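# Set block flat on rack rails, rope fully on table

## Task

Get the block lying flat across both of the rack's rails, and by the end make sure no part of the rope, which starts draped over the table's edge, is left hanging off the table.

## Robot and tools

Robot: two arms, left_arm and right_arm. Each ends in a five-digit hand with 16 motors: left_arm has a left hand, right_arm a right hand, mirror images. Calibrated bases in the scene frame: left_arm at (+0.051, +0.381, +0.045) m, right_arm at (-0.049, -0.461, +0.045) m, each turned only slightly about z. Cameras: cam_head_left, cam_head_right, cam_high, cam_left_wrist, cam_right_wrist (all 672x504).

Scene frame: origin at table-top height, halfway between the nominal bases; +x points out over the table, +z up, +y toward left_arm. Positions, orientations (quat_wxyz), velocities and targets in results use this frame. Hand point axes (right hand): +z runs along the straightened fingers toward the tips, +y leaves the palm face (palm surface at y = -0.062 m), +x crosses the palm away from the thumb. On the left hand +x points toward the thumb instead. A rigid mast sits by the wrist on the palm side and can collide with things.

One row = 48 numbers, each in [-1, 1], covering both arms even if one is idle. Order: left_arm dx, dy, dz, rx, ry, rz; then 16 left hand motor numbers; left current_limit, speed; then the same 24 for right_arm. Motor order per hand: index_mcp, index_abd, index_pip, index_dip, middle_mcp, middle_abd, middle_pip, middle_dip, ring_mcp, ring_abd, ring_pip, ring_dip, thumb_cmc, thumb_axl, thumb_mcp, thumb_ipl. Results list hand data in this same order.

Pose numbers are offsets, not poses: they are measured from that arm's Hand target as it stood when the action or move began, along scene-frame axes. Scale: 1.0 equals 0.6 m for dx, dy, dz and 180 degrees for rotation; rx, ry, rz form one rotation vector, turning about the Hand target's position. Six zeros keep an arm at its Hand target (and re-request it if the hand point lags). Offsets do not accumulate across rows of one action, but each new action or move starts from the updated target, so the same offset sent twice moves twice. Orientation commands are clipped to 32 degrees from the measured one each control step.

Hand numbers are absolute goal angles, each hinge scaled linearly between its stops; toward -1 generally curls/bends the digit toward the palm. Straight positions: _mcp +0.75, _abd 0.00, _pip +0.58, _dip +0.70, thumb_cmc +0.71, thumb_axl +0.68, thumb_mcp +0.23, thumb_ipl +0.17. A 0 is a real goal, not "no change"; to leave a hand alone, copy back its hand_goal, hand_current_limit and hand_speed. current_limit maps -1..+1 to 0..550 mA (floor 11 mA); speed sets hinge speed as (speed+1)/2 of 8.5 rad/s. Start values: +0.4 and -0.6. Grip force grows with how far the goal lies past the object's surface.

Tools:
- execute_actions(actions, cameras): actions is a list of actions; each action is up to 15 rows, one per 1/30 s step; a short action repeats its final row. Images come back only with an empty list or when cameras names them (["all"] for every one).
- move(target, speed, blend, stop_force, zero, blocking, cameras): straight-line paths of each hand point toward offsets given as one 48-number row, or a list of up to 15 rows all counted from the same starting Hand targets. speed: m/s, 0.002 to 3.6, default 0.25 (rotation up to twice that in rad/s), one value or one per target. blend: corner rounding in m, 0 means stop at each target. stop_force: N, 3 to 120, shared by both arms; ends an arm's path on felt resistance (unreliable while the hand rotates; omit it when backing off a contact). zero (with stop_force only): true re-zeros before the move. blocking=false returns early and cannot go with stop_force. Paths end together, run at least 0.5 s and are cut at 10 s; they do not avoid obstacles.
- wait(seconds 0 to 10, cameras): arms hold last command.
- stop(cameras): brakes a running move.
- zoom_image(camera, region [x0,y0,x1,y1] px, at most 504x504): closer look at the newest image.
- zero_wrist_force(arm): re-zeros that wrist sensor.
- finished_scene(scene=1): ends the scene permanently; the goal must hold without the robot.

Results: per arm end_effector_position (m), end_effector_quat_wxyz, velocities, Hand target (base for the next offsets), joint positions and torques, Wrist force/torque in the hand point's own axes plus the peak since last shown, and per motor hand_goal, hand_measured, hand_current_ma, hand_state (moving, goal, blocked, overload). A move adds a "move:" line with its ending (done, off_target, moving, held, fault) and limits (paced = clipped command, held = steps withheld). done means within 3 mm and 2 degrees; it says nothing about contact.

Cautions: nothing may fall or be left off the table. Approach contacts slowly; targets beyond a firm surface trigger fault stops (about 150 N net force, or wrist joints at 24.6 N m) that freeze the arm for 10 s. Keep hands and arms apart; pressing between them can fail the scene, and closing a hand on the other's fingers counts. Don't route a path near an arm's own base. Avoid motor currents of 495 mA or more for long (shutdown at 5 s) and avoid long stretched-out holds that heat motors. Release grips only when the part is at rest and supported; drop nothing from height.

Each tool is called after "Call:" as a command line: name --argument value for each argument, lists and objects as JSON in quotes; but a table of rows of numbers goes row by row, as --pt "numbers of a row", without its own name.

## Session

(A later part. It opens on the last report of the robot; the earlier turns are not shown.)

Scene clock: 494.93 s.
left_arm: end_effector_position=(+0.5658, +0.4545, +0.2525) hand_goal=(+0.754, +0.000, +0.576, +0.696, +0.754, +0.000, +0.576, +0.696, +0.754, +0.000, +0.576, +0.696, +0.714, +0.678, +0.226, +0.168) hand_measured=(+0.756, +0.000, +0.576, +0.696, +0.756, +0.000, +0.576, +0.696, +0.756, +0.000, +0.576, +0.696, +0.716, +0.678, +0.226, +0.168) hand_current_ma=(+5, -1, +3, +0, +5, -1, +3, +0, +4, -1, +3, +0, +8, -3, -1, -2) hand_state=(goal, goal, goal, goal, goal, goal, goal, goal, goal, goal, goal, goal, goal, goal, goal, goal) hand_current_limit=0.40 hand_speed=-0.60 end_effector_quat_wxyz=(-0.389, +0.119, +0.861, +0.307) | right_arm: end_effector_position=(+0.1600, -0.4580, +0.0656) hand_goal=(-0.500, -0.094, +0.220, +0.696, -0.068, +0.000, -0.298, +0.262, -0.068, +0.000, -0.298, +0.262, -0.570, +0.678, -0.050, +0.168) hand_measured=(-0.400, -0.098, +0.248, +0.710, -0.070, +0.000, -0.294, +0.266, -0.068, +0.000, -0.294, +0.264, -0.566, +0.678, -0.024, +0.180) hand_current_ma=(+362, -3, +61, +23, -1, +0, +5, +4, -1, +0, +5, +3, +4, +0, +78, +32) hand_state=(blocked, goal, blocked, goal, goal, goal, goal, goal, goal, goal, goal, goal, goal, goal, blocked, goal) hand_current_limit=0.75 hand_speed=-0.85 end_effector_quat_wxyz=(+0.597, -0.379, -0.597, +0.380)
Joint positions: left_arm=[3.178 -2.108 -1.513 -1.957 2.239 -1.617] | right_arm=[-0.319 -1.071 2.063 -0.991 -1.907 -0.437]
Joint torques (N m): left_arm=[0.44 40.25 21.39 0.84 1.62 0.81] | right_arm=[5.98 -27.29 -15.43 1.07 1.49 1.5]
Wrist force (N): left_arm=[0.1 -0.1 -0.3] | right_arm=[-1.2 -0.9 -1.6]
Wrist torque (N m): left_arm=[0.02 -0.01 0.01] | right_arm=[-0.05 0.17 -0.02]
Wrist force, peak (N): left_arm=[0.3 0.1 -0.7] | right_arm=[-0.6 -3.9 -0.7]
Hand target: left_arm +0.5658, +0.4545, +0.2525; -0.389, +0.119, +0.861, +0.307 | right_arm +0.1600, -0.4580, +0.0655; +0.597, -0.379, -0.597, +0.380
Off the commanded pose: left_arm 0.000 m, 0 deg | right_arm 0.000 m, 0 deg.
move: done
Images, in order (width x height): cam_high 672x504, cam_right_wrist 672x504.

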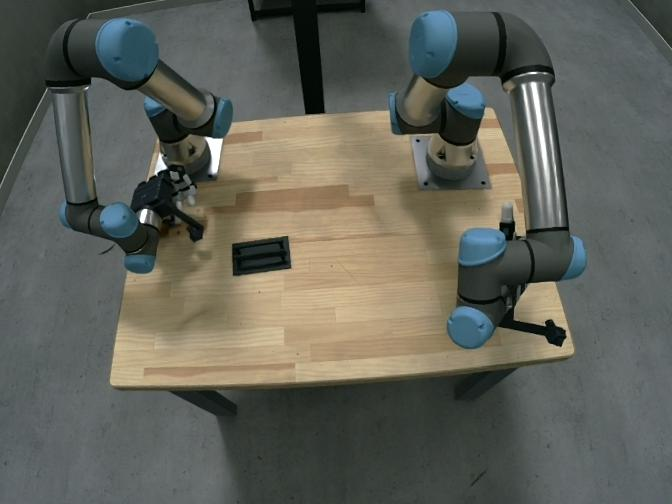

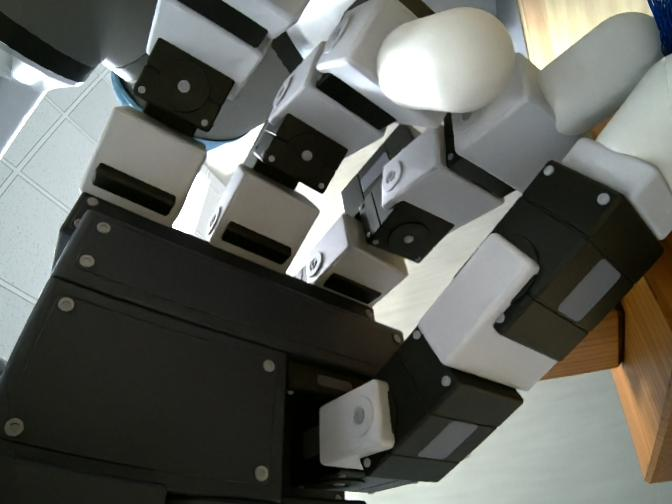

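Call:
move --pt "0 0 0 0 0 0 0.754 0 0.576 0.696 0.754 0 0.576 0.696 0.754 0 0.576 0.696 0.714 0.678 0.226 0.168 0.4 -0.6 0 0 0 0 0 0 -0.56 -0.095 0.22 0.696 -0.068 0 -0.299 0.261 -0.068 0 -0.299 0.261 -0.571 0.678 -0.1 0.168 0.78 -0.85" --pt "0 0 0 0 0 0 0.754 0 0.576 0.696 0.754 0 0.576 0.696 0.754 0 0.576 0.696 0.714 0.678 0.226 0.168 0.4 -0.6 0 0.04 0 0 0 0 -0.56 -0.095 0.22 0.696 -0.068 0 -0.299 0.261 -0.068 0 -0.299 0.261 -0.571 0.678 -0.1 0.168 0.78 -0.85" --speed 0.02 --cameras '["cam_high","cam_right_wrist"]'

Call:
zoom_image --camera "cam_right_wrist" --region '[400, 0, 672, 260]'

Call:
zoom_image --camera "cam_high" --region '[120, 180, 220, 260]'

Scene clock: 510.47 s.
left_arm: end_effector_position=(+0.5658, +0.4545, +0.2525) hand_goal=(+0.754, +0.000, +0.576, +0.696, +0.754, +0.000, +0.576, +0.696, +0.754, +0.000, +0.576, +0.696, +0.714, +0.678, +0.226, +0.168) hand_measured=(+0.756, +0.000, +0.576, +0.696, +0.756, +0.000, +0.576, +0.696, +0.756, +0.000, +0.576, +0.696, +0.716, +0.678, +0.226, +0.168) hand_current_ma=(+5, -1, +3, +0, +5, -1, +3, +0, +4, -1, +3, +0, +8, -3, -1, -2) hand_state=(goal, goal, goal, goal, goal, goal, goal, goal, goal, goal, goal, goal, goal, goal, goal, goal) hand_current_limit=0.40 hand_speed=-0.60 end_effector_quat_wxyz=(-0.389, +0.119, +0.861, +0.307) | right_arm: end_effector_position=(+0.1600, -0.4339, +0.0655) hand_goal=(-0.560, -0.094, +0.220, +0.696, -0.068, +0.000, -0.298, +0.262, -0.068, +0.000, -0.298, +0.262, -0.570, +0.678, -0.100, +0.168) hand_measured=(-0.418, -0.092, +0.256, +0.714, -0.070, +0.000, -0.294, +0.266, -0.068, +0.000, -0.294, +0.264, -0.566, +0.678, -0.032, +0.186) hand_current_ma=(+490, +1, +83, +32, -1, +0, +5, +4, -1, +0, +5, +3, +5, +1, +282, +51) hand_state=(blocked, goal, blocked, goal, goal, goal, goal, goal, goal, goal, goal, goal, goal, goal, blocked, goal) hand_current_limit=0.78 hand_speed=-0.85 end_effector_quat_wxyz=(+0.596, -0.379, -0.597, +0.380)
Joint positions: left_arm=[3.178 -2.108 -1.513 -1.957 2.239 -1.617] | right_arm=[-0.264 -1.071 2.063 -0.992 -1.852 -0.437]
Joint torques (N m): left_arm=[0.72 40.39 21.33 0.95 1.64 0.79] | right_arm=[-9.66 -22.33 -16.4 3.27 -2.05 -0.75]
Wrist force (N): left_arm=[0.2 0.2 -0.5] | right_arm=[-0.9 -1.2 -1.7]
Wrist torque (N m): left_arm=[0.06 -0.03 0.01] | right_arm=[-0.06 0.14 0.01]
Wrist force, peak (N): left_arm=[0.4 0.2 -0.5] | right_arm=[-1.5 -0.8 -1.8]
Hand target: left_arm +0.5658, +0.4545, +0.2525; -0.389, +0.119, +0.861, +0.307 | right_arm +0.1600, -0.4340, +0.0655; +0.597, -0.379, -0.597, +0.380
Off the commanded pose: left_arm 0.000 m, 0 deg | right_arm 0.000 m, 0 deg.
move: done
Images, in order (width x height): cam_high 672x504, cam_right_wrist 672x504.

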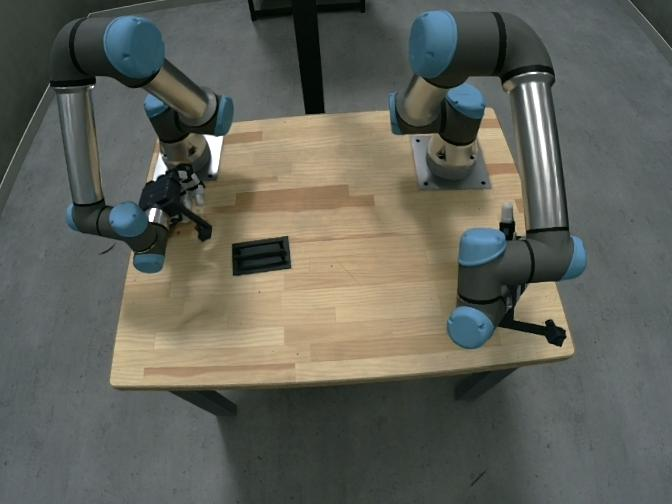

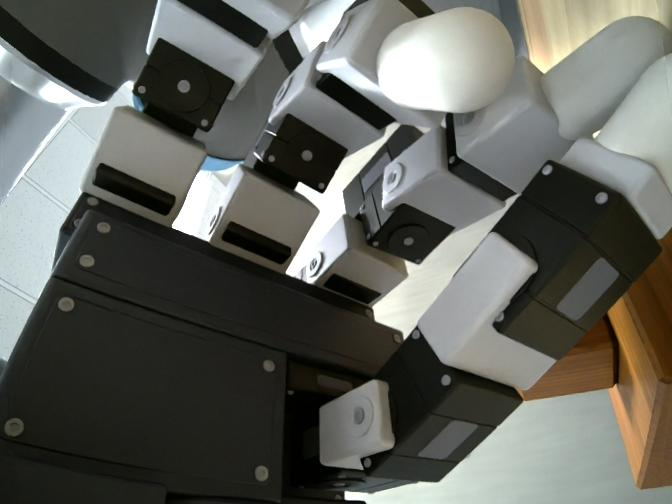

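Scaled by 1.853 from the camera's 672x504 image, which has a finer 960x720 frame.

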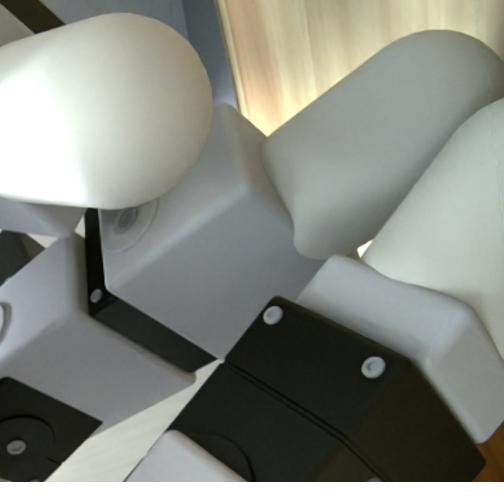

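Scaled by 5.040 from the camera's 672x504 image, which has a finer 960x720 frame.

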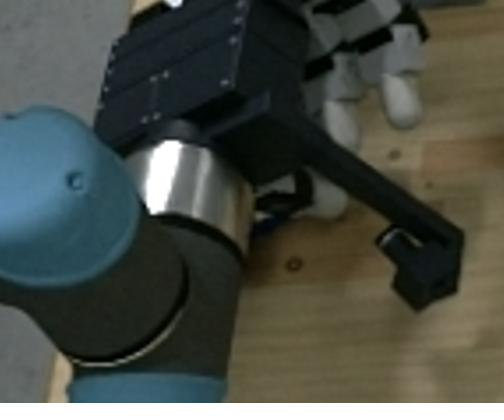

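Call:
move --pt "0 0 0 0 0 0 0.754 0 0.576 0.696 0.754 0 0.576 0.696 0.754 0 0.576 0.696 0.714 0.678 0.226 0.168 0.4 -0.6 0.02 0 0.05 0 0 0 0.137 -0.095 -0.299 0.696 -0.068 0 -0.299 0.261 -0.068 0 -0.299 0.261 -0.571 0.678 0.17 0.168 0.4 -0.6" --pt "0 0 0 0 0 0 0.754 0 0.576 0.696 0.754 0 0.576 0.696 0.754 0 0.576 0.696 0.714 0.678 0.226 0.168 0.4 -0.6 0.067 -0.027 0.3075 0 0 0 0.137 -0.095 -0.299 0.696 -0.068 0 -0.299 0.261 -0.068 0 -0.299 0.261 -0.571 0.678 0.17 0.168 0.4 -0.6" --pt "0 0 0 0 0 0 0.754 0 0.576 0.696 0.754 0 0.576 0.696 0.754 0 0.576 0.696 0.714 0.678 0.226 0.168 0.4 -0.6 0.15 -0.477 0.391 0.361 0 0 0.137 -0.095 -0.299 0.696 -0.068 0 -0.299 0.261 -0.068 0 -0.299 0.261 -0.571 0.678 0.17 0.168 0.4 -0.6" --pt "0 0 0 0 0 0 0.754 0 0.576 0.696 0.754 0 0.576 0.696 0.754 0 0.576 0.696 0.714 0.678 0.226 0.168 0.4 -0.6 0.083 -0.61 0.224 0.361 0 0 0.137 -0.095 -0.299 0.696 0.754 0 0.576 0.696 0.754 0 0.576 0.696 -0.571 0.678 0.17 0.168 0.4 -0.6" --speed '[0.08,0.2,0.25,0.2]' --blend '[0.01,0.05,0.05,0]' --cameras '["all"]'

Call:
zoom_image --camera "cam_high" --region '[60, 160, 220, 280]'

Call:
zoom_image --camera "cam_head_left" --region '[420, 270, 520, 370]'

Scene clock: 569.17 s.
left_arm: end_effector_position=(+0.5658, +0.4545, +0.2525) hand_goal=(+0.754, +0.000, +0.576, +0.696, +0.754, +0.000, +0.576, +0.696, +0.754, +0.000, +0.576, +0.696, +0.714, +0.678, +0.226, +0.168) hand_measured=(+0.756, +0.000, +0.576, +0.696, +0.756, +0.000, +0.576, +0.696, +0.756, +0.000, +0.576, +0.696, +0.716, +0.678, +0.226, +0.168) hand_current_ma=(+5, -1, +3, +0, +5, -1, +3, +0, +4, -1, +3, +0, +8, -3, -1, -2) hand_state=(goal, goal, goal, goal, goal, goal, goal, goal, goal, goal, goal, goal, goal, goal, goal, goal) hand_current_limit=0.40 hand_speed=-0.60 end_effector_quat_wxyz=(-0.389, +0.119, +0.861, +0.307) | right_arm: end_effector_position=(+0.2098, -0.8000, +0.1999) hand_goal=(+0.138, -0.094, -0.298, +0.696, +0.754, +0.000, +0.576, +0.696, +0.754, +0.000, +0.576, +0.696, -0.570, +0.678, +0.170, +0.168) hand_measured=(+0.136, -0.092, -0.296, +0.698, +0.752, +0.002, +0.574, +0.694, +0.752, +0.002, +0.574, +0.694, -0.562, +0.678, +0.168, +0.170) hand_current_ma=(-2, +1, +2, +3, -3, +1, -2, -3, -2, +1, -3, -2, +12, +1, -2, +3) hand_state=(goal, goal, goal, goal, goal, goal, goal, goal, goal, goal, goal, goal, goal, goal, goal, goal) hand_current_limit=0.40 hand_speed=-0.60 end_effector_quat_wxyz=(+0.707, +0.001, -0.707, +0.000)
Joint positions: left_arm=[3.178 -2.108 -1.513 -1.957 2.239 -1.617] | right_arm=[-0.905 -0.815 1.332 -0.518 -2.494 -1.573]
Joint torques (N m): left_arm=[0.26 40.82 21.83 0.99 1.62 0.8] | right_arm=[-8.11 -41.97 -9.1 -0.1 -1.42 -0.52]
Wrist force (N): left_arm=[0.2 0.1 -0.3] | right_arm=[-1.1 -1.7 -1.8]
Wrist torque (N m): left_arm=[0.04 -0.04 0.02] | right_arm=[0.07 -0.02 -0.10]
Wrist force, peak (N): left_arm=[0.4 -0.1 -0.7] | right_arm=[-3.1 -3.2 -1.1]
Hand target: left_arm +0.5658, +0.4545, +0.2525; -0.389, +0.119, +0.861, +0.307 | right_arm +0.2098, -0.8000, +0.1999; +0.707, +0.001, -0.707, +0.000
Off the commanded pose: left_arm 0.000 m, 0 deg | right_arm 0.000 m, 0 deg.
move: done

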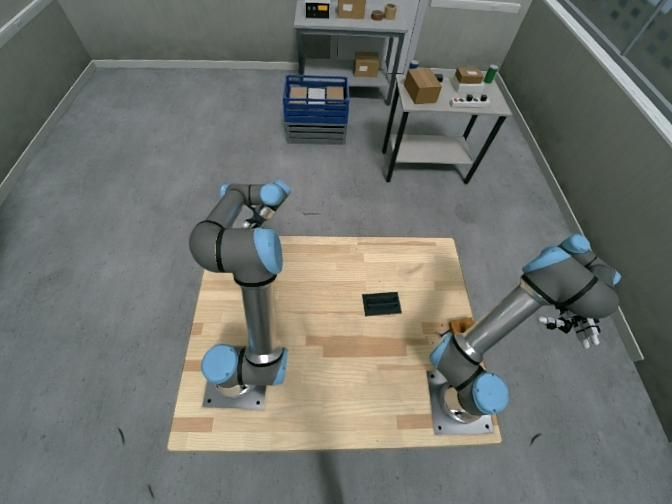

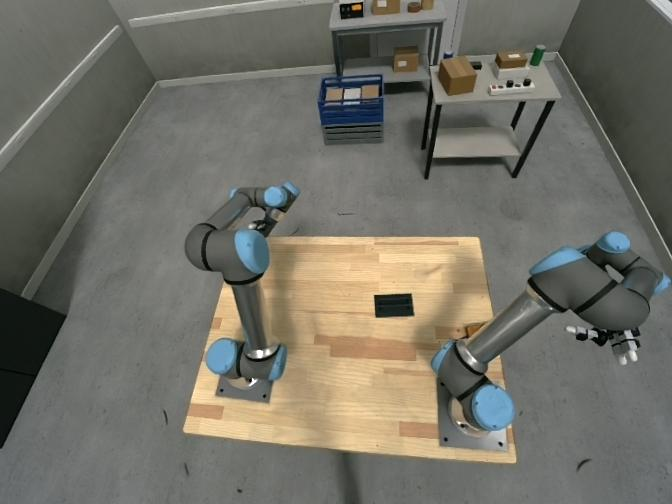

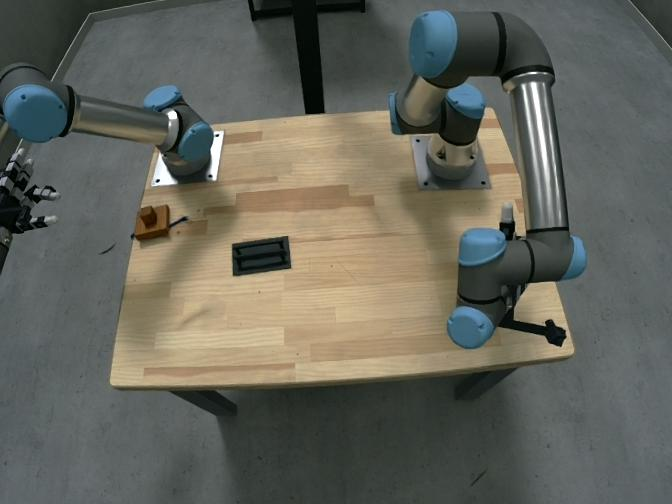

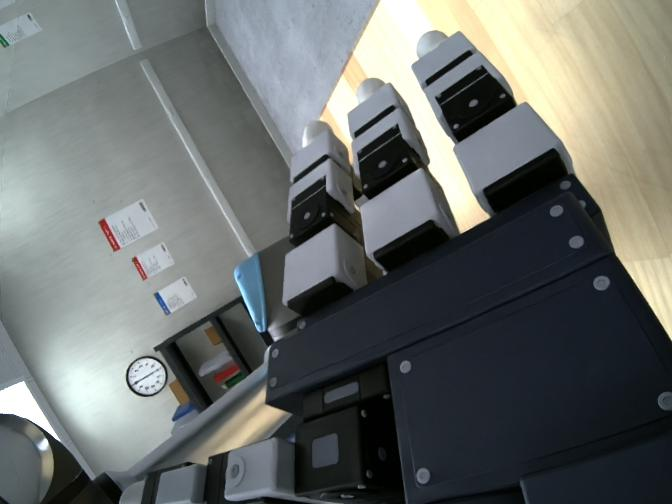

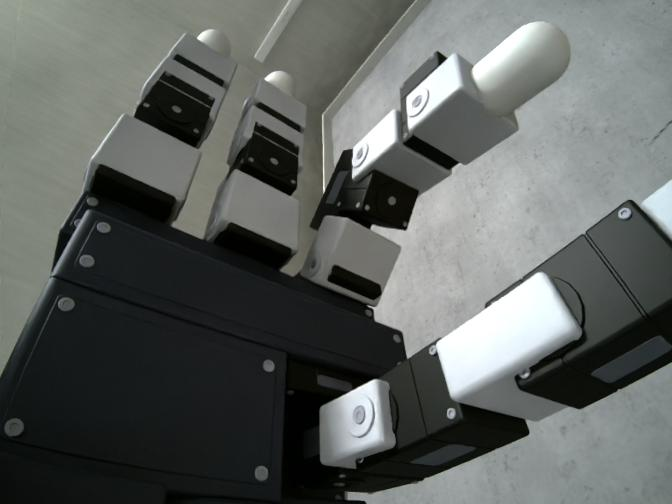

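Scaled by 3.150 from the camera's 672x504 image, which has a finer 960x720 frame.

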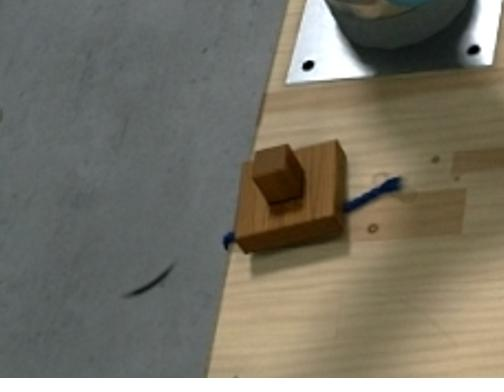

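Scaled by 5.040 from the camera's 672x504 image, which has a finer 960x720 frame.

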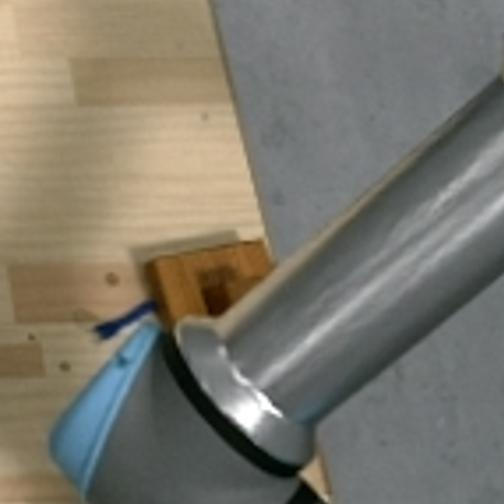

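Call:
move --pt "0 0 0 0 0 0 0.754 0 0.576 0.696 0.754 0 0.576 0.696 0.754 0 0.576 0.696 0.714 0.678 0.226 0.168 0.4 -0.6 -0.0213 0 -0.408 0 0 0 0.137 -0.095 -0.299 0.696 0.754 0 0.576 0.696 0.754 0 0.576 0.696 -0.571 0.678 0.17 0.168 0.4 -0.6" --pt "0 0 0 0 0 0 0.754 0 0.576 0.696 0.754 0 0.576 0.696 0.754 0 0.576 0.696 0.714 0.678 0.226 0.168 0.4 -0.6 -0.0213 0.1667 -0.408 0 0 0 0.137 -0.095 -0.299 0.696 0.754 0 0.576 0.696 0.754 0 0.576 0.696 -0.571 0.678 0.17 0.168 0.4 -0.6" --speed '[0.2,0.1]' --blend '[0.02,0]' --cameras '["all"]'

Call:
zoom_image --camera "cam_high" --region '[60, 160, 220, 280]'

Call:
zoom_image --camera "cam_head_left" --region '[420, 270, 520, 370]'

Scene clock: 579.63 s.
left_arm: end_effector_position=(+0.5658, +0.4545, +0.2525) hand_goal=(+0.754, +0.000, +0.576, +0.696, +0.754, +0.000, +0.576, +0.696, +0.754, +0.000, +0.576, +0.696, +0.714, +0.678, +0.226, +0.168) hand_measured=(+0.756, +0.000, +0.576, +0.696, +0.756, +0.000, +0.576, +0.696, +0.756, +0.000, +0.576, +0.696, +0.716, +0.678, +0.226, +0.168) hand_current_ma=(+5, -1, +3, +0, +5, -1, +3, +0, +4, -1, +3, +0, +8, -3, -1, -2) hand_state=(goal, goal, goal, goal, goal, goal, goal, goal, goal, goal, goal, goal, goal, goal, goal, goal) hand_current_limit=0.40 hand_speed=-0.60 end_effector_quat_wxyz=(-0.389, +0.119, +0.861, +0.307) | right_arm: end_effector_position=(+0.1971, -0.7001, -0.0448) hand_goal=(+0.138, -0.094, -0.298, +0.696, +0.754, +0.000, +0.576, +0.696, +0.754, +0.000, +0.576, +0.696, -0.570, +0.678, +0.170, +0.168) hand_measured=(+0.136, -0.092, -0.296, +0.698, +0.752, +0.002, +0.574, +0.694, +0.752, +0.002, +0.574, +0.694, -0.562, +0.678, +0.168, +0.170) hand_current_ma=(-2, +1, +2, +3, -2, +2, -2, -3, -2, +2, -2, -2, +12, +1, -2, +3) hand_state=(goal, goal, goal, goal, goal, goal, goal, goal, goal, goal, goal, goal, goal, goal, goal, goal) hand_current_limit=0.40 hand_speed=-0.60 end_effector_quat_wxyz=(+0.707, +0.001, -0.707, +0.000)
Joint positions: left_arm=[3.178 -2.108 -1.513 -1.957 2.239 -1.617] | right_arm=[-0.814 -0.525 1.585 -1.062 -2.403 -1.573]
Joint torques (N m): left_arm=[0.07 40.59 22.18 0.89 1.72 0.93] | right_arm=[-2.49 -41.6 -6.49 2.28 -1.11 -1.52]
Wrist force (N): left_arm=[0.4 0.0 -0.3] | right_arm=[-1.4 -1.9 -1.9]
Wrist torque (N m): left_arm=[0.04 -0.06 0.03] | right_arm=[0.03 0.01 -0.11]
Wrist force, peak (N): left_arm=[0.2 0.1 -0.7] | right_arm=[-2.7 -2.9 -1.6]
Hand target: left_arm +0.5658, +0.4545, +0.2525; -0.389, +0.119, +0.861, +0.307 | right_arm +0.1971, -0.7000, -0.0449; +0.707, +0.001, -0.707, +0.000
Off the commanded pose: left_arm 0.000 m, 0 deg | right_arm 0.000 m, 0 deg.
move: done

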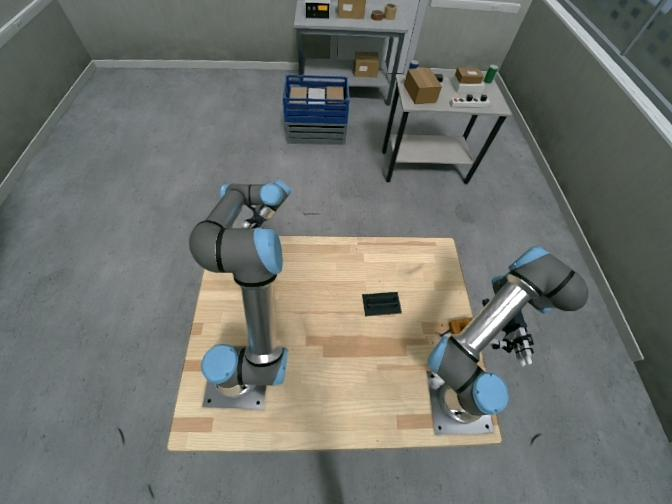

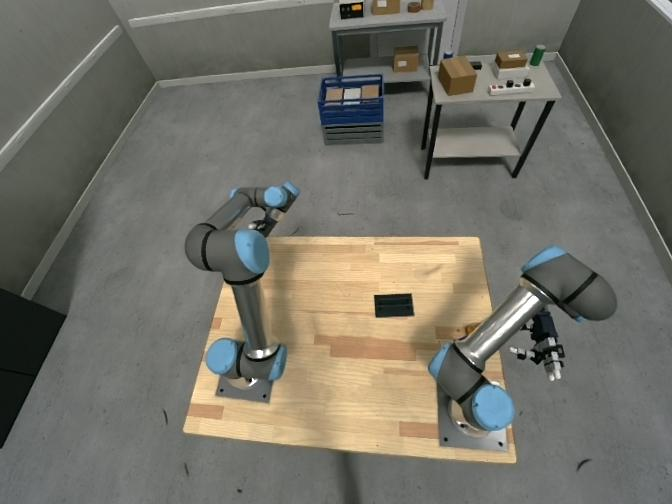

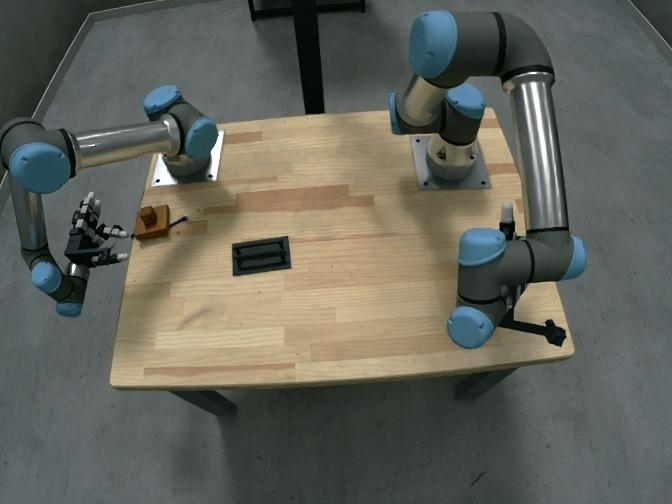

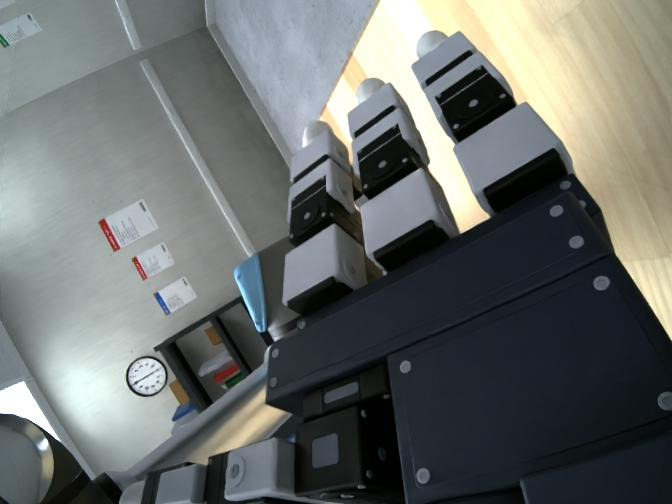

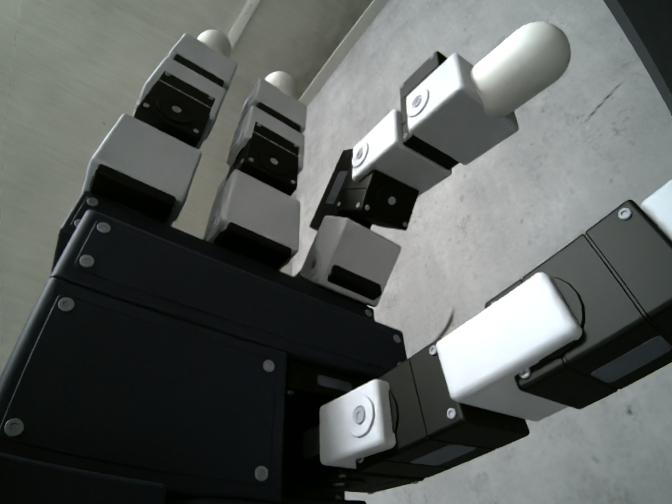

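Scaled by 3.150 from the camera's 672x504 image, which has a finer 960x720 frame.

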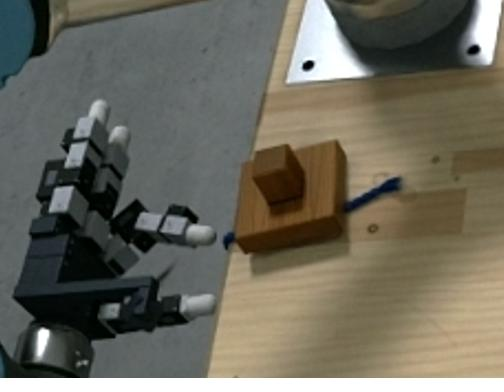

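Scaled by 5.040 from the camera's 672x504 image, which has a finer 960x720 frame.

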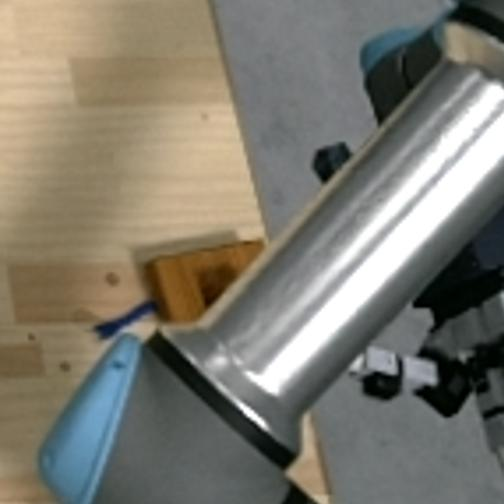

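Call:
move --target '[0,0,0,0,0,0, 0.754,0,0.576,0.696,0.754,0,0.576,0.696,0.754,0,0.576,0.696,0.714,0.678,0.226,0.168,0.4,-0.6, 0.0215,0.07,-0.008,0,0,0, 0.137,-0.095,-0.299,0.696,0.754,0,0.576,0.696,0.754,0,0.576,0.696,-0.571,0.678,0.17,0.168,0.4,-0.6]' --speed 0.05 --stop_force 4 --cameras '["cam_high","cam_right_wrist"]'

Call:
zoom_image --camera "cam_high" --region '[60, 160, 220, 280]'

Call:
zoom_image --camera "cam_right_wrist" --region '[400, 0, 672, 260]'

Scene clock: 591.90 s.
left_arm: end_effector_position=(+0.5658, +0.4545, +0.2525) hand_goal=(+0.754, +0.000, +0.576, +0.696, +0.754, +0.000, +0.576, +0.696, +0.754, +0.000, +0.576, +0.696, +0.714, +0.678, +0.226, +0.168) hand_measured=(+0.756, +0.000, +0.576, +0.696, +0.756, +0.000, +0.576, +0.696, +0.756, +0.000, +0.576, +0.696, +0.716, +0.678, +0.226, +0.168) hand_current_ma=(+5, -1, +3, +0, +5, -1, +3, +0, +4, -1, +3, +0, +8, -3, -1, -2) hand_state=(goal, goal, goal, goal, goal, goal, goal, goal, goal, goal, goal, goal, goal, goal, goal, goal) hand_current_limit=0.40 hand_speed=-0.60 end_effector_quat_wxyz=(-0.389, +0.119, +0.861, +0.307) | right_arm: end_effector_position=(+0.2100, -0.6580, -0.0497) hand_goal=(+0.138, -0.094, -0.298, +0.696, +0.754, +0.000, +0.576, +0.696, +0.754, +0.000, +0.576, +0.696, -0.570, +0.678, +0.170, +0.168) hand_measured=(+0.136, -0.092, -0.296, +0.698, +0.752, +0.002, +0.574, +0.694, +0.752, +0.002, +0.574, +0.694, -0.562, +0.678, +0.168, +0.170) hand_current_ma=(-2, +1, +2, +3, -2, +2, -2, -3, -2, +2, -2, -2, +12, +1, -2, +3) hand_state=(goal, goal, goal, goal, goal, goal, goal, goal, goal, goal, goal, goal, goal, goal, goal, goal) hand_current_limit=0.40 hand_speed=-0.60 end_effector_quat_wxyz=(+0.707, +0.001, -0.707, +0.000)
Joint positions: left_arm=[3.178 -2.108 -1.513 -1.957 2.239 -1.617] | right_arm=[-0.744 -0.528 1.62 -1.094 -2.333 -1.572]
Joint torques (N m): left_arm=[0 40.6 21.83 1.03 1.72 0.87] | right_arm=[-8.67 -59.24 -16.54 3.08 -1.61 0.9]
Wrist force (N): left_arm=[0.1 0.2 -0.4] | right_arm=[-1.5 -1.8 -2.0]
Wrist torque (N m): left_arm=[0.07 -0.02 0.00] | right_arm=[0.05 0.04 -0.11]
Wrist force, peak (N): left_arm=[0.7 0.3 -0.4] | right_arm=[-1.3 -2.7 -1.6]
Hand target: left_arm +0.5658, +0.4545, +0.2525; -0.389, +0.119, +0.861, +0.307 | right_arm +0.2100, -0.6580, -0.0497; +0.707, +0.001, -0.707, +0.000
Off the commanded pose: left_arm 0.000 m, 0 deg | right_arm 0.000 m, 0 deg.
move: done
Images, in order (width x height): cam_high 672x504, cam_right_wrist 672x504.

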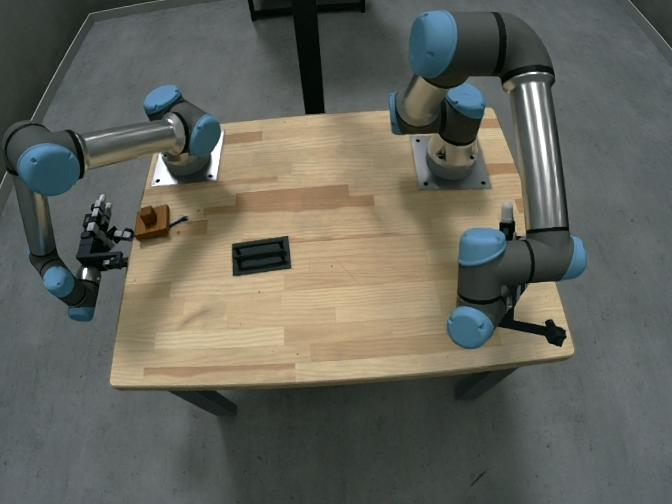

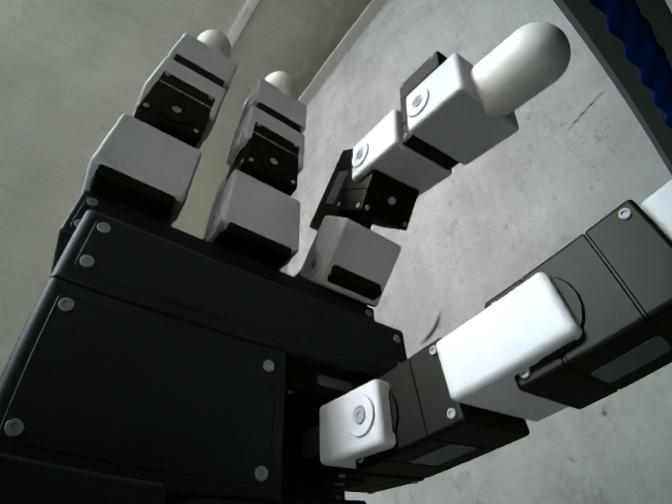

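Scaled by 3.150 from the camera's 672x504 image, which has a finer 960x720 frame.

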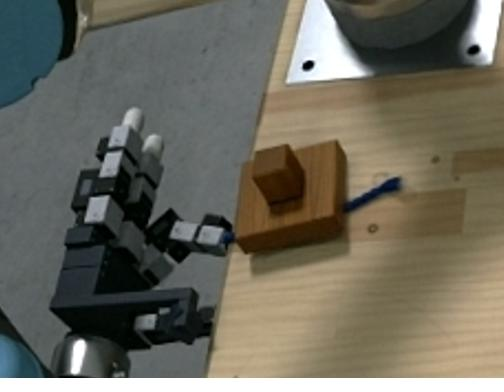

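Scaled by 1.853 from the camera's 672x504 image, which has a finer 960x720 frame.

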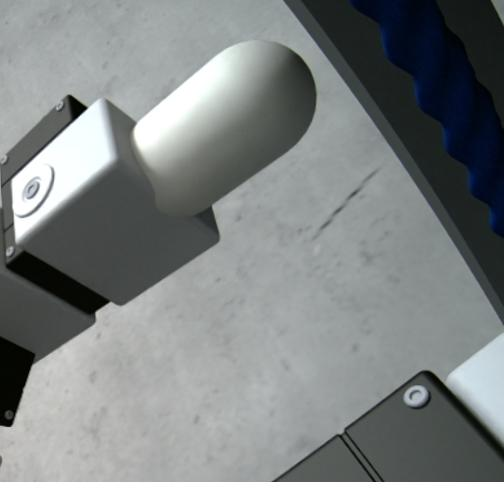

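Call:
move --pt "0 0 0 0 0 0 0.754 0 0.576 0.696 0.754 0 0.576 0.696 0.754 0 0.576 0.696 0.714 0.678 0.226 0.168 0.4 -0.6 0 0 0.0228 0 0 0 0.137 0.143 -0.299 0.696 0.754 0 0.576 0.696 0.754 0 0.576 0.696 -0.429 0.678 0.17 0.168 0.4 -0.6" --pt "0 0 0 0 0 0 0.754 0 0.576 0.696 0.754 0 0.576 0.696 0.754 0 0.576 0.696 0.714 0.678 0.226 0.168 0.4 -0.6 0 0.0367 0.0228 0 0 0 0.137 0.143 -0.299 0.696 0.754 0 0.576 0.696 0.754 0 0.576 0.696 -0.429 0.678 0.17 0.168 0.4 -0.6" --speed 0.04 --stop_force 5 --cameras '["cam_high","cam_right_wrist"]'

Call:
zoom_image --camera "cam_high" --region '[60, 160, 220, 280]'

Call:
zoom_image --camera "cam_right_wrist" --region '[400, 0, 672, 260]'

Scene clock: 603.70 s.
left_arm: end_effector_position=(+0.5658, +0.4545, +0.2525) hand_goal=(+0.754, +0.000, +0.576, +0.696, +0.754, +0.000, +0.576, +0.696, +0.754, +0.000, +0.576, +0.696, +0.714, +0.678, +0.226, +0.168) hand_measured=(+0.756, +0.000, +0.576, +0.696, +0.756, +0.000, +0.576, +0.696, +0.756, +0.000, +0.576, +0.696, +0.716, +0.678, +0.226, +0.168) hand_current_ma=(+5, -1, +3, +0, +5, -1, +3, +0, +4, -1, +3, +0, +8, -3, -1, -2) hand_state=(goal, goal, goal, goal, goal, goal, goal, goal, goal, goal, goal, goal, goal, goal, goal, goal) hand_current_limit=0.40 hand_speed=-0.60 end_effector_quat_wxyz=(-0.389, +0.119, +0.861, +0.307) | right_arm: end_effector_position=(+0.2100, -0.6360, -0.0360) hand_goal=(+0.138, +0.144, -0.298, +0.696, +0.754, +0.000, +0.576, +0.696, +0.754, +0.000, +0.576, +0.696, -0.428, +0.678, +0.170, +0.168) hand_measured=(+0.136, +0.144, -0.296, +0.698, +0.752, +0.002, +0.574, +0.694, +0.752, +0.002, +0.574, +0.694, -0.422, +0.678, +0.168, +0.170) hand_current_ma=(-2, +0, +2, +3, -2, +2, -2, -3, -2, +2, -2, -2, +9, +1, -2, +3) hand_state=(goal, goal, goal, goal, goal, goal, goal, goal, goal, goal, goal, goal, goal, goal, goal, goal) hand_current_limit=0.40 hand_speed=-0.60 end_effector_quat_wxyz=(+0.707, +0.001, -0.707, +0.000)
Joint positions: left_arm=[3.178 -2.108 -1.513 -1.957 2.239 -1.617] | right_arm=[-0.715 -0.568 1.666 -1.099 -2.303 -1.572]
Joint torques (N m): left_arm=[0.07 41.06 22.02 1.04 1.74 1] | right_arm=[-9.7 -39.18 -15.23 3.03 -1.88 1.92]
Wrist force (N): left_arm=[0.1 0.1 -0.4] | right_arm=[-1.5 -1.9 -2.1]
Wrist torque (N m): left_arm=[0.04 -0.03 0.01] | right_arm=[0.05 0.03 -0.13]
Wrist force, peak (N): left_arm=[0.6 0.3 -0.5] | right_arm=[-0.8 -2.7 -1.9]
Hand target: left_arm +0.5658, +0.4545, +0.2525; -0.389, +0.119, +0.861, +0.307 | right_arm +0.2100, -0.6360, -0.0360; +0.707, +0.001, -0.707, +0.000
Off the commanded pose: left_arm 0.000 m, 0 deg | right_arm 0.000 m, 0 deg.
move: done
Images, in order (width x height): cam_high 672x504, cam_right_wrist 672x504.

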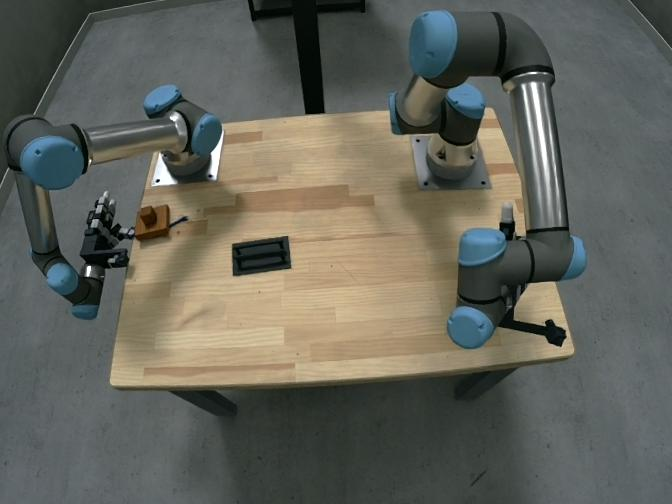

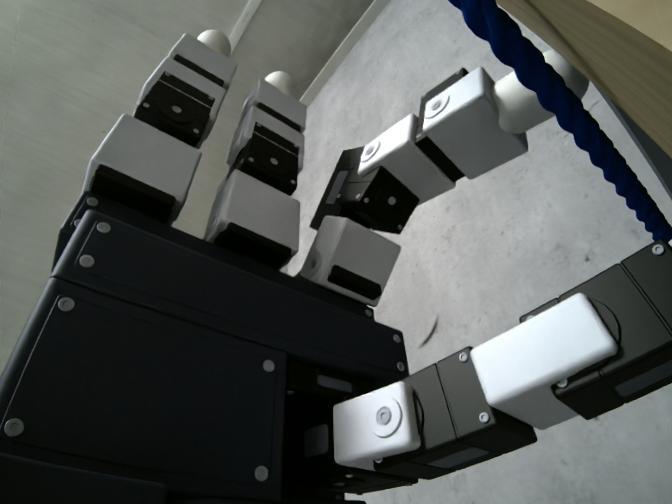

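Scaled by 3.150 from the camera's 672x504 image, which has a finer 960x720 frame.

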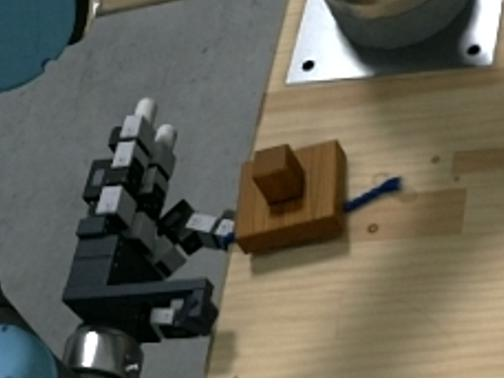

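Scaled by 1.853 from the camera's 672x504 image, which has a finer 960x720 frame.

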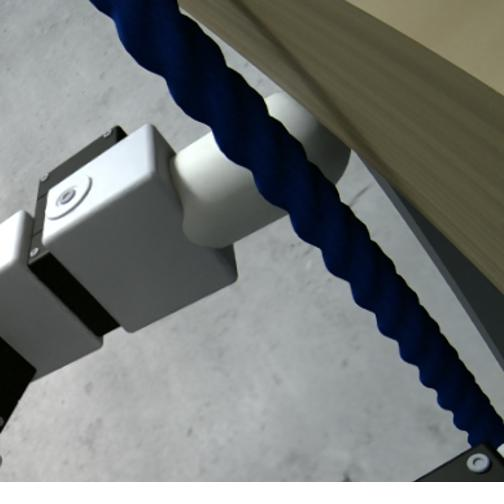

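Call:
move --pt "0 0 0 0 0 0 0.754 0 0.576 0.696 0.754 0 0.576 0.696 0.754 0 0.576 0.696 0.714 0.678 0.226 0.168 0.4 -0.6 0 0 0 0 0 0 -0.205 0.143 0.139 0.696 0.754 0 0.576 0.696 0.754 0 0.576 0.696 -0.429 0.678 0.05 0.168 0.6 -0.75" --pt "0 0 0 0 0 0 0.754 0 0.576 0.696 0.754 0 0.576 0.696 0.754 0 0.576 0.696 0.714 0.678 0.226 0.168 0.4 -0.6 0 0 0 0 0 0 -0.548 0.143 0.168 0.696 0.754 0 0.576 0.696 0.754 0 0.576 0.696 -0.429 0.678 -0.11 0.168 0.75 -0.8" --speed 0.04 --cameras '["cam_high","cam_right_wrist"]'

Call:
zoom_image --camera "cam_right_wrist" --region '[400, 0, 672, 260]'

Scene clock: 614.03 s.
left_arm: end_effector_position=(+0.5658, +0.4545, +0.2525) hand_goal=(+0.754, +0.000, +0.576, +0.696, +0.754, +0.000, +0.576, +0.696, +0.754, +0.000, +0.576, +0.696, +0.714, +0.678, +0.226, +0.168) hand_measured=(+0.756, +0.000, +0.576, +0.696, +0.756, +0.000, +0.576, +0.696, +0.756, +0.000, +0.576, +0.696, +0.716, +0.678, +0.226, +0.168) hand_current_ma=(+5, -1, +3, +0, +5, -1, +3, +0, +4, -1, +3, +0, +8, -3, -1, -2) hand_state=(goal, goal, goal, goal, goal, goal, goal, goal, goal, goal, goal, goal, goal, goal, goal, goal) hand_current_limit=0.40 hand_speed=-0.60 end_effector_quat_wxyz=(-0.389, +0.119, +0.861, +0.307) | right_arm: end_effector_position=(+0.2100, -0.6360, -0.0360) hand_goal=(-0.548, +0.144, +0.168, +0.696, +0.754, +0.000, +0.576, +0.696, +0.754, +0.000, +0.576, +0.696, -0.428, +0.678, -0.110, +0.168) hand_measured=(-0.364, +0.146, +0.198, +0.710, +0.752, +0.002, +0.574, +0.694, +0.752, +0.002, +0.574, +0.694, -0.420, +0.678, -0.058, +0.186) hand_current_ma=(+481, +1, +69, +22, -2, +2, -2, -3, -2, +2, -2, -2, +11, +1, +195, +53) hand_state=(blocked, goal, blocked, goal, goal, goal, goal, goal, goal, goal, goal, goal, goal, goal, blocked, goal) hand_current_limit=0.75 hand_speed=-0.80 end_effector_quat_wxyz=(+0.707, +0.001, -0.707, +0.000)
Joint positions: left_arm=[3.178 -2.108 -1.513 -1.957 2.239 -1.617] | right_arm=[-0.715 -0.568 1.666 -1.099 -2.303 -1.572]
Joint torques (N m): left_arm=[0.23 41.21 22.46 1.02 1.67 1.04] | right_arm=[-8.15 -38.54 -15.69 2.93 -1.49 1.86]
Wrist force (N): left_arm=[0.2 0.2 -0.2] | right_arm=[-1.4 -2.1 -2.0]
Wrist torque (N m): left_arm=[0.03 -0.03 0.02] | right_arm=[0.03 0.03 -0.11]
Wrist force, peak (N): left_arm=[0.4 0.3 -0.6] | right_arm=[-1.6 -2.0 -2.1]
Hand target: left_arm +0.5658, +0.4545, +0.2525; -0.389, +0.119, +0.861, +0.307 | right_arm +0.2100, -0.6360, -0.0360; +0.707, +0.001, -0.707, +0.000
Off the commanded pose: left_arm 0.000 m, 0 deg | right_arm 0.000 m, 0 deg.
move: done
Images, in order (width x height): cam_high 672x504, cam_right_wrist 672x504.

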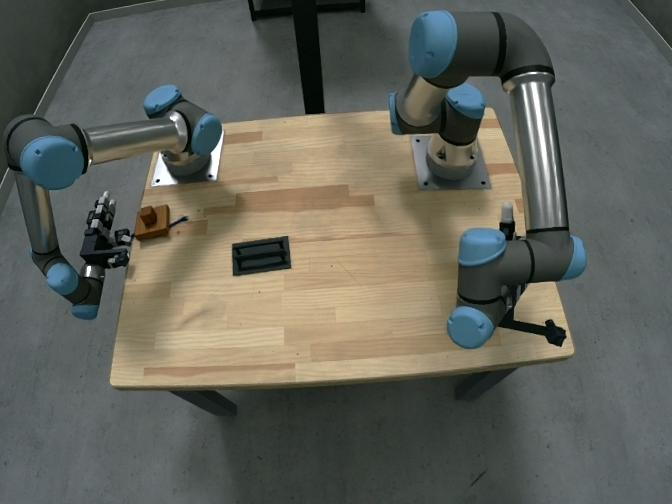

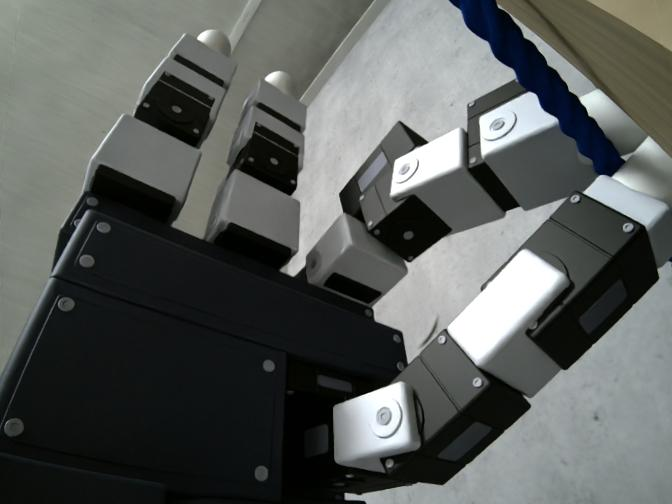

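Scaled by 1.853 from the camera's 672x504 image, which has a finer 960x720 frame.

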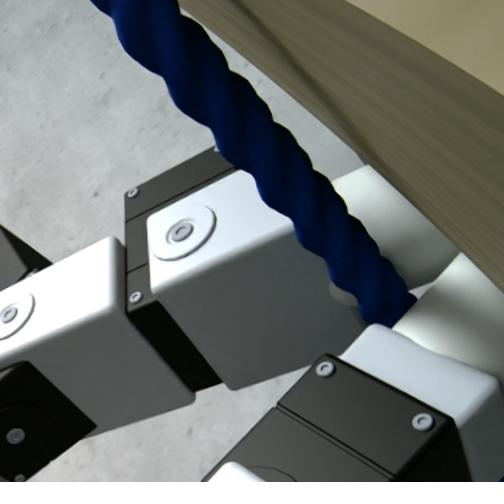

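Call:
move --target '[0,0,0,0,0,0, 0.754,0,0.576,0.696,0.754,0,0.576,0.696,0.754,0,0.576,0.696,0.714,0.678,0.226,0.168,0.4,-0.6, 0,-0.06,0.018,0,0,0, -0.548,0.143,0.168,0.696,0.754,0,0.576,0.696,0.754,0,0.576,0.696,-0.429,0.678,-0.11,0.168,0.5,-0.8]' --speed 0.03 --cameras '["cam_head_left","cam_head_right","cam_high","cam_right_wrist"]'

Call:
zoom_image --camera "cam_right_wrist" --region '[400, 0, 672, 260]'

Call:
zoom_image --camera "cam_high" --region '[60, 160, 220, 280]'

Scene clock: 677.80 s.
left_arm: end_effector_position=(+0.5658, +0.4545, +0.2525) hand_goal=(+0.754, +0.000, +0.576, +0.696, +0.754, +0.000, +0.576, +0.696, +0.754, +0.000, +0.576, +0.696, +0.714, +0.678, +0.226, +0.168) hand_measured=(+0.756, +0.000, +0.576, +0.696, +0.756, +0.000, +0.576, +0.696, +0.756, +0.000, +0.576, +0.696, +0.716, +0.678, +0.226, +0.168) hand_current_ma=(+5, -1, +3, +0, +5, -1, +3, +0, +4, -1, +3, +0, +8, -3, -1, -2) hand_state=(goal, goal, goal, goal, goal, goal, goal, goal, goal, goal, goal, goal, goal, goal, goal, goal) hand_current_limit=0.40 hand_speed=-0.60 end_effector_quat_wxyz=(-0.389, +0.119, +0.861, +0.307) | right_arm: end_effector_position=(+0.2100, -0.6722, -0.0251) hand_goal=(-0.548, +0.144, +0.168, +0.696, +0.754, +0.000, +0.576, +0.696, +0.754, +0.000, +0.576, +0.696, -0.428, +0.678, -0.110, +0.168) hand_measured=(-0.364, +0.146, +0.198, +0.710, +0.752, +0.002, +0.574, +0.694, +0.752, +0.002, +0.574, +0.694, -0.420, +0.678, -0.058, +0.186) hand_current_ma=(+413, +1, +69, +22, -2, +2, -2, -3, -2, +2, -2, -2, +11, +1, +195, +53) hand_state=(blocked, goal, blocked, goal, goal, goal, goal, goal, goal, goal, goal, goal, goal, goal, blocked, goal) hand_current_limit=0.50 hand_speed=-0.80 end_effector_quat_wxyz=(+0.707, +0.001, -0.707, +0.000)
Joint positions: left_arm=[3.178 -2.108 -1.513 -1.957 2.239 -1.617] | right_arm=[-0.763 -0.57 1.614 -1.045 -2.351 -1.573]
Joint torques (N m): left_arm=[0.44 40.96 22.8 1 1.71 1.03] | right_arm=[7.82 -52.99 -4.03 -0.4 1.36 -1.07]
Wrist force (N): left_arm=[0.3 0.3 -0.3] | right_arm=[-1.3 -1.7 -1.9]
Wrist torque (N m): left_arm=[0.05 -0.04 0.02] | right_arm=[0.06 0.04 -0.11]
Wrist force, peak (N): left_arm=[-0.1 0.2 -0.8] | right_arm=[-1.5 -2.1 -2.2]
Hand target: left_arm +0.5658, +0.4545, +0.2525; -0.389, +0.119, +0.861, +0.307 | right_arm +0.2100, -0.6720, -0.0252; +0.707, +0.001, -0.707, +0.000
Off the commanded pose: left_arm 0.000 m, 0 deg | right_arm 0.000 m, 0 deg.
move: done
Images, in order (width x height): cam_head_left 672x504, cam_head_right 672x504, cam_high 672x504, cam_right_wrist 672x504.

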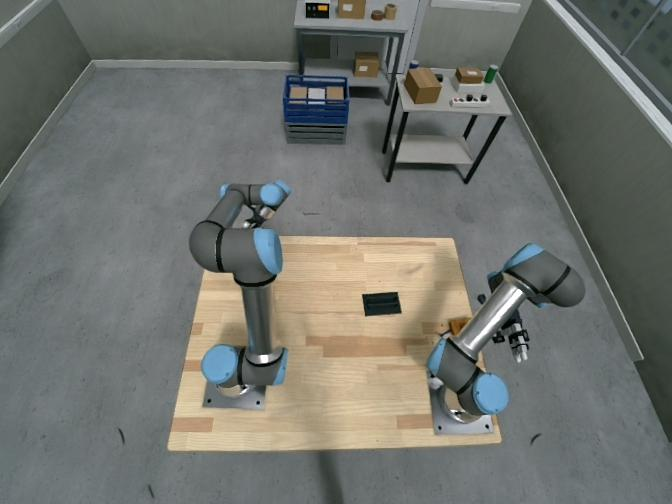

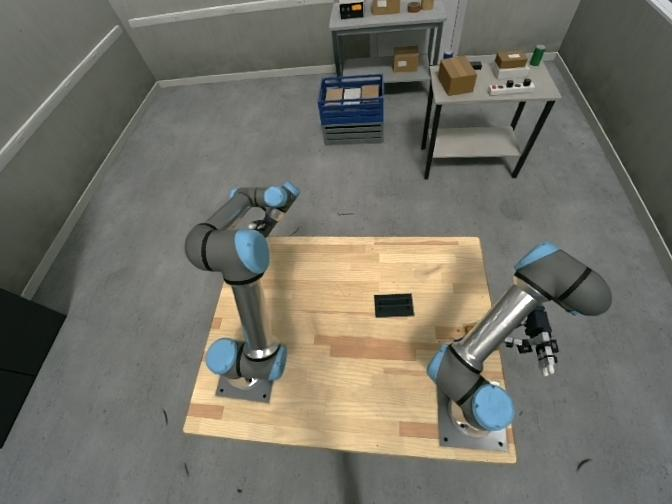

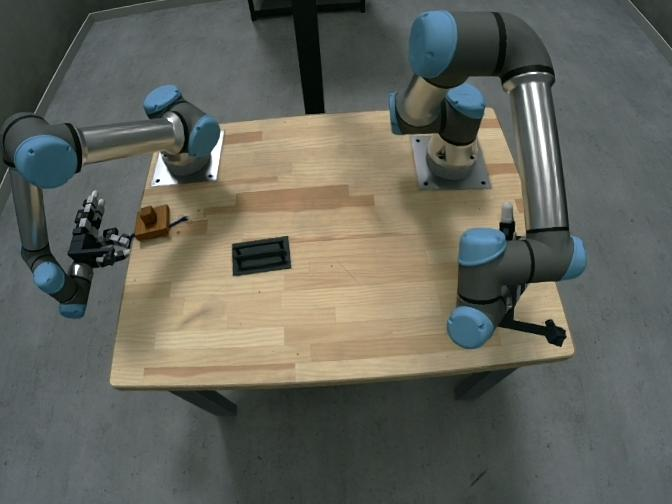

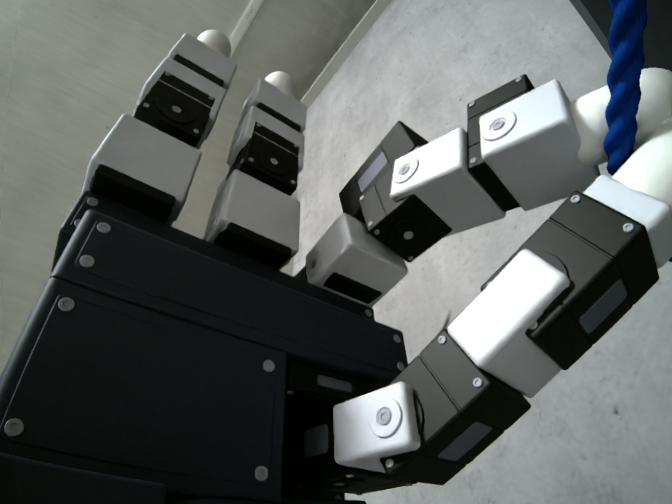

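Scaled by 1.853 from the camera's 672x504 image, which has a finer 960x720 frame.

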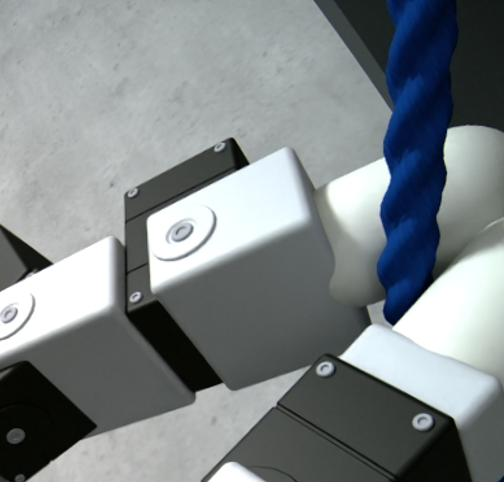

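Scaled by 3.150 from the camera's 672x504 image, which has a finer 960x720 frame.

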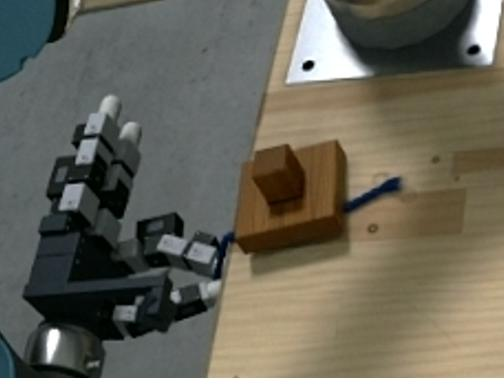

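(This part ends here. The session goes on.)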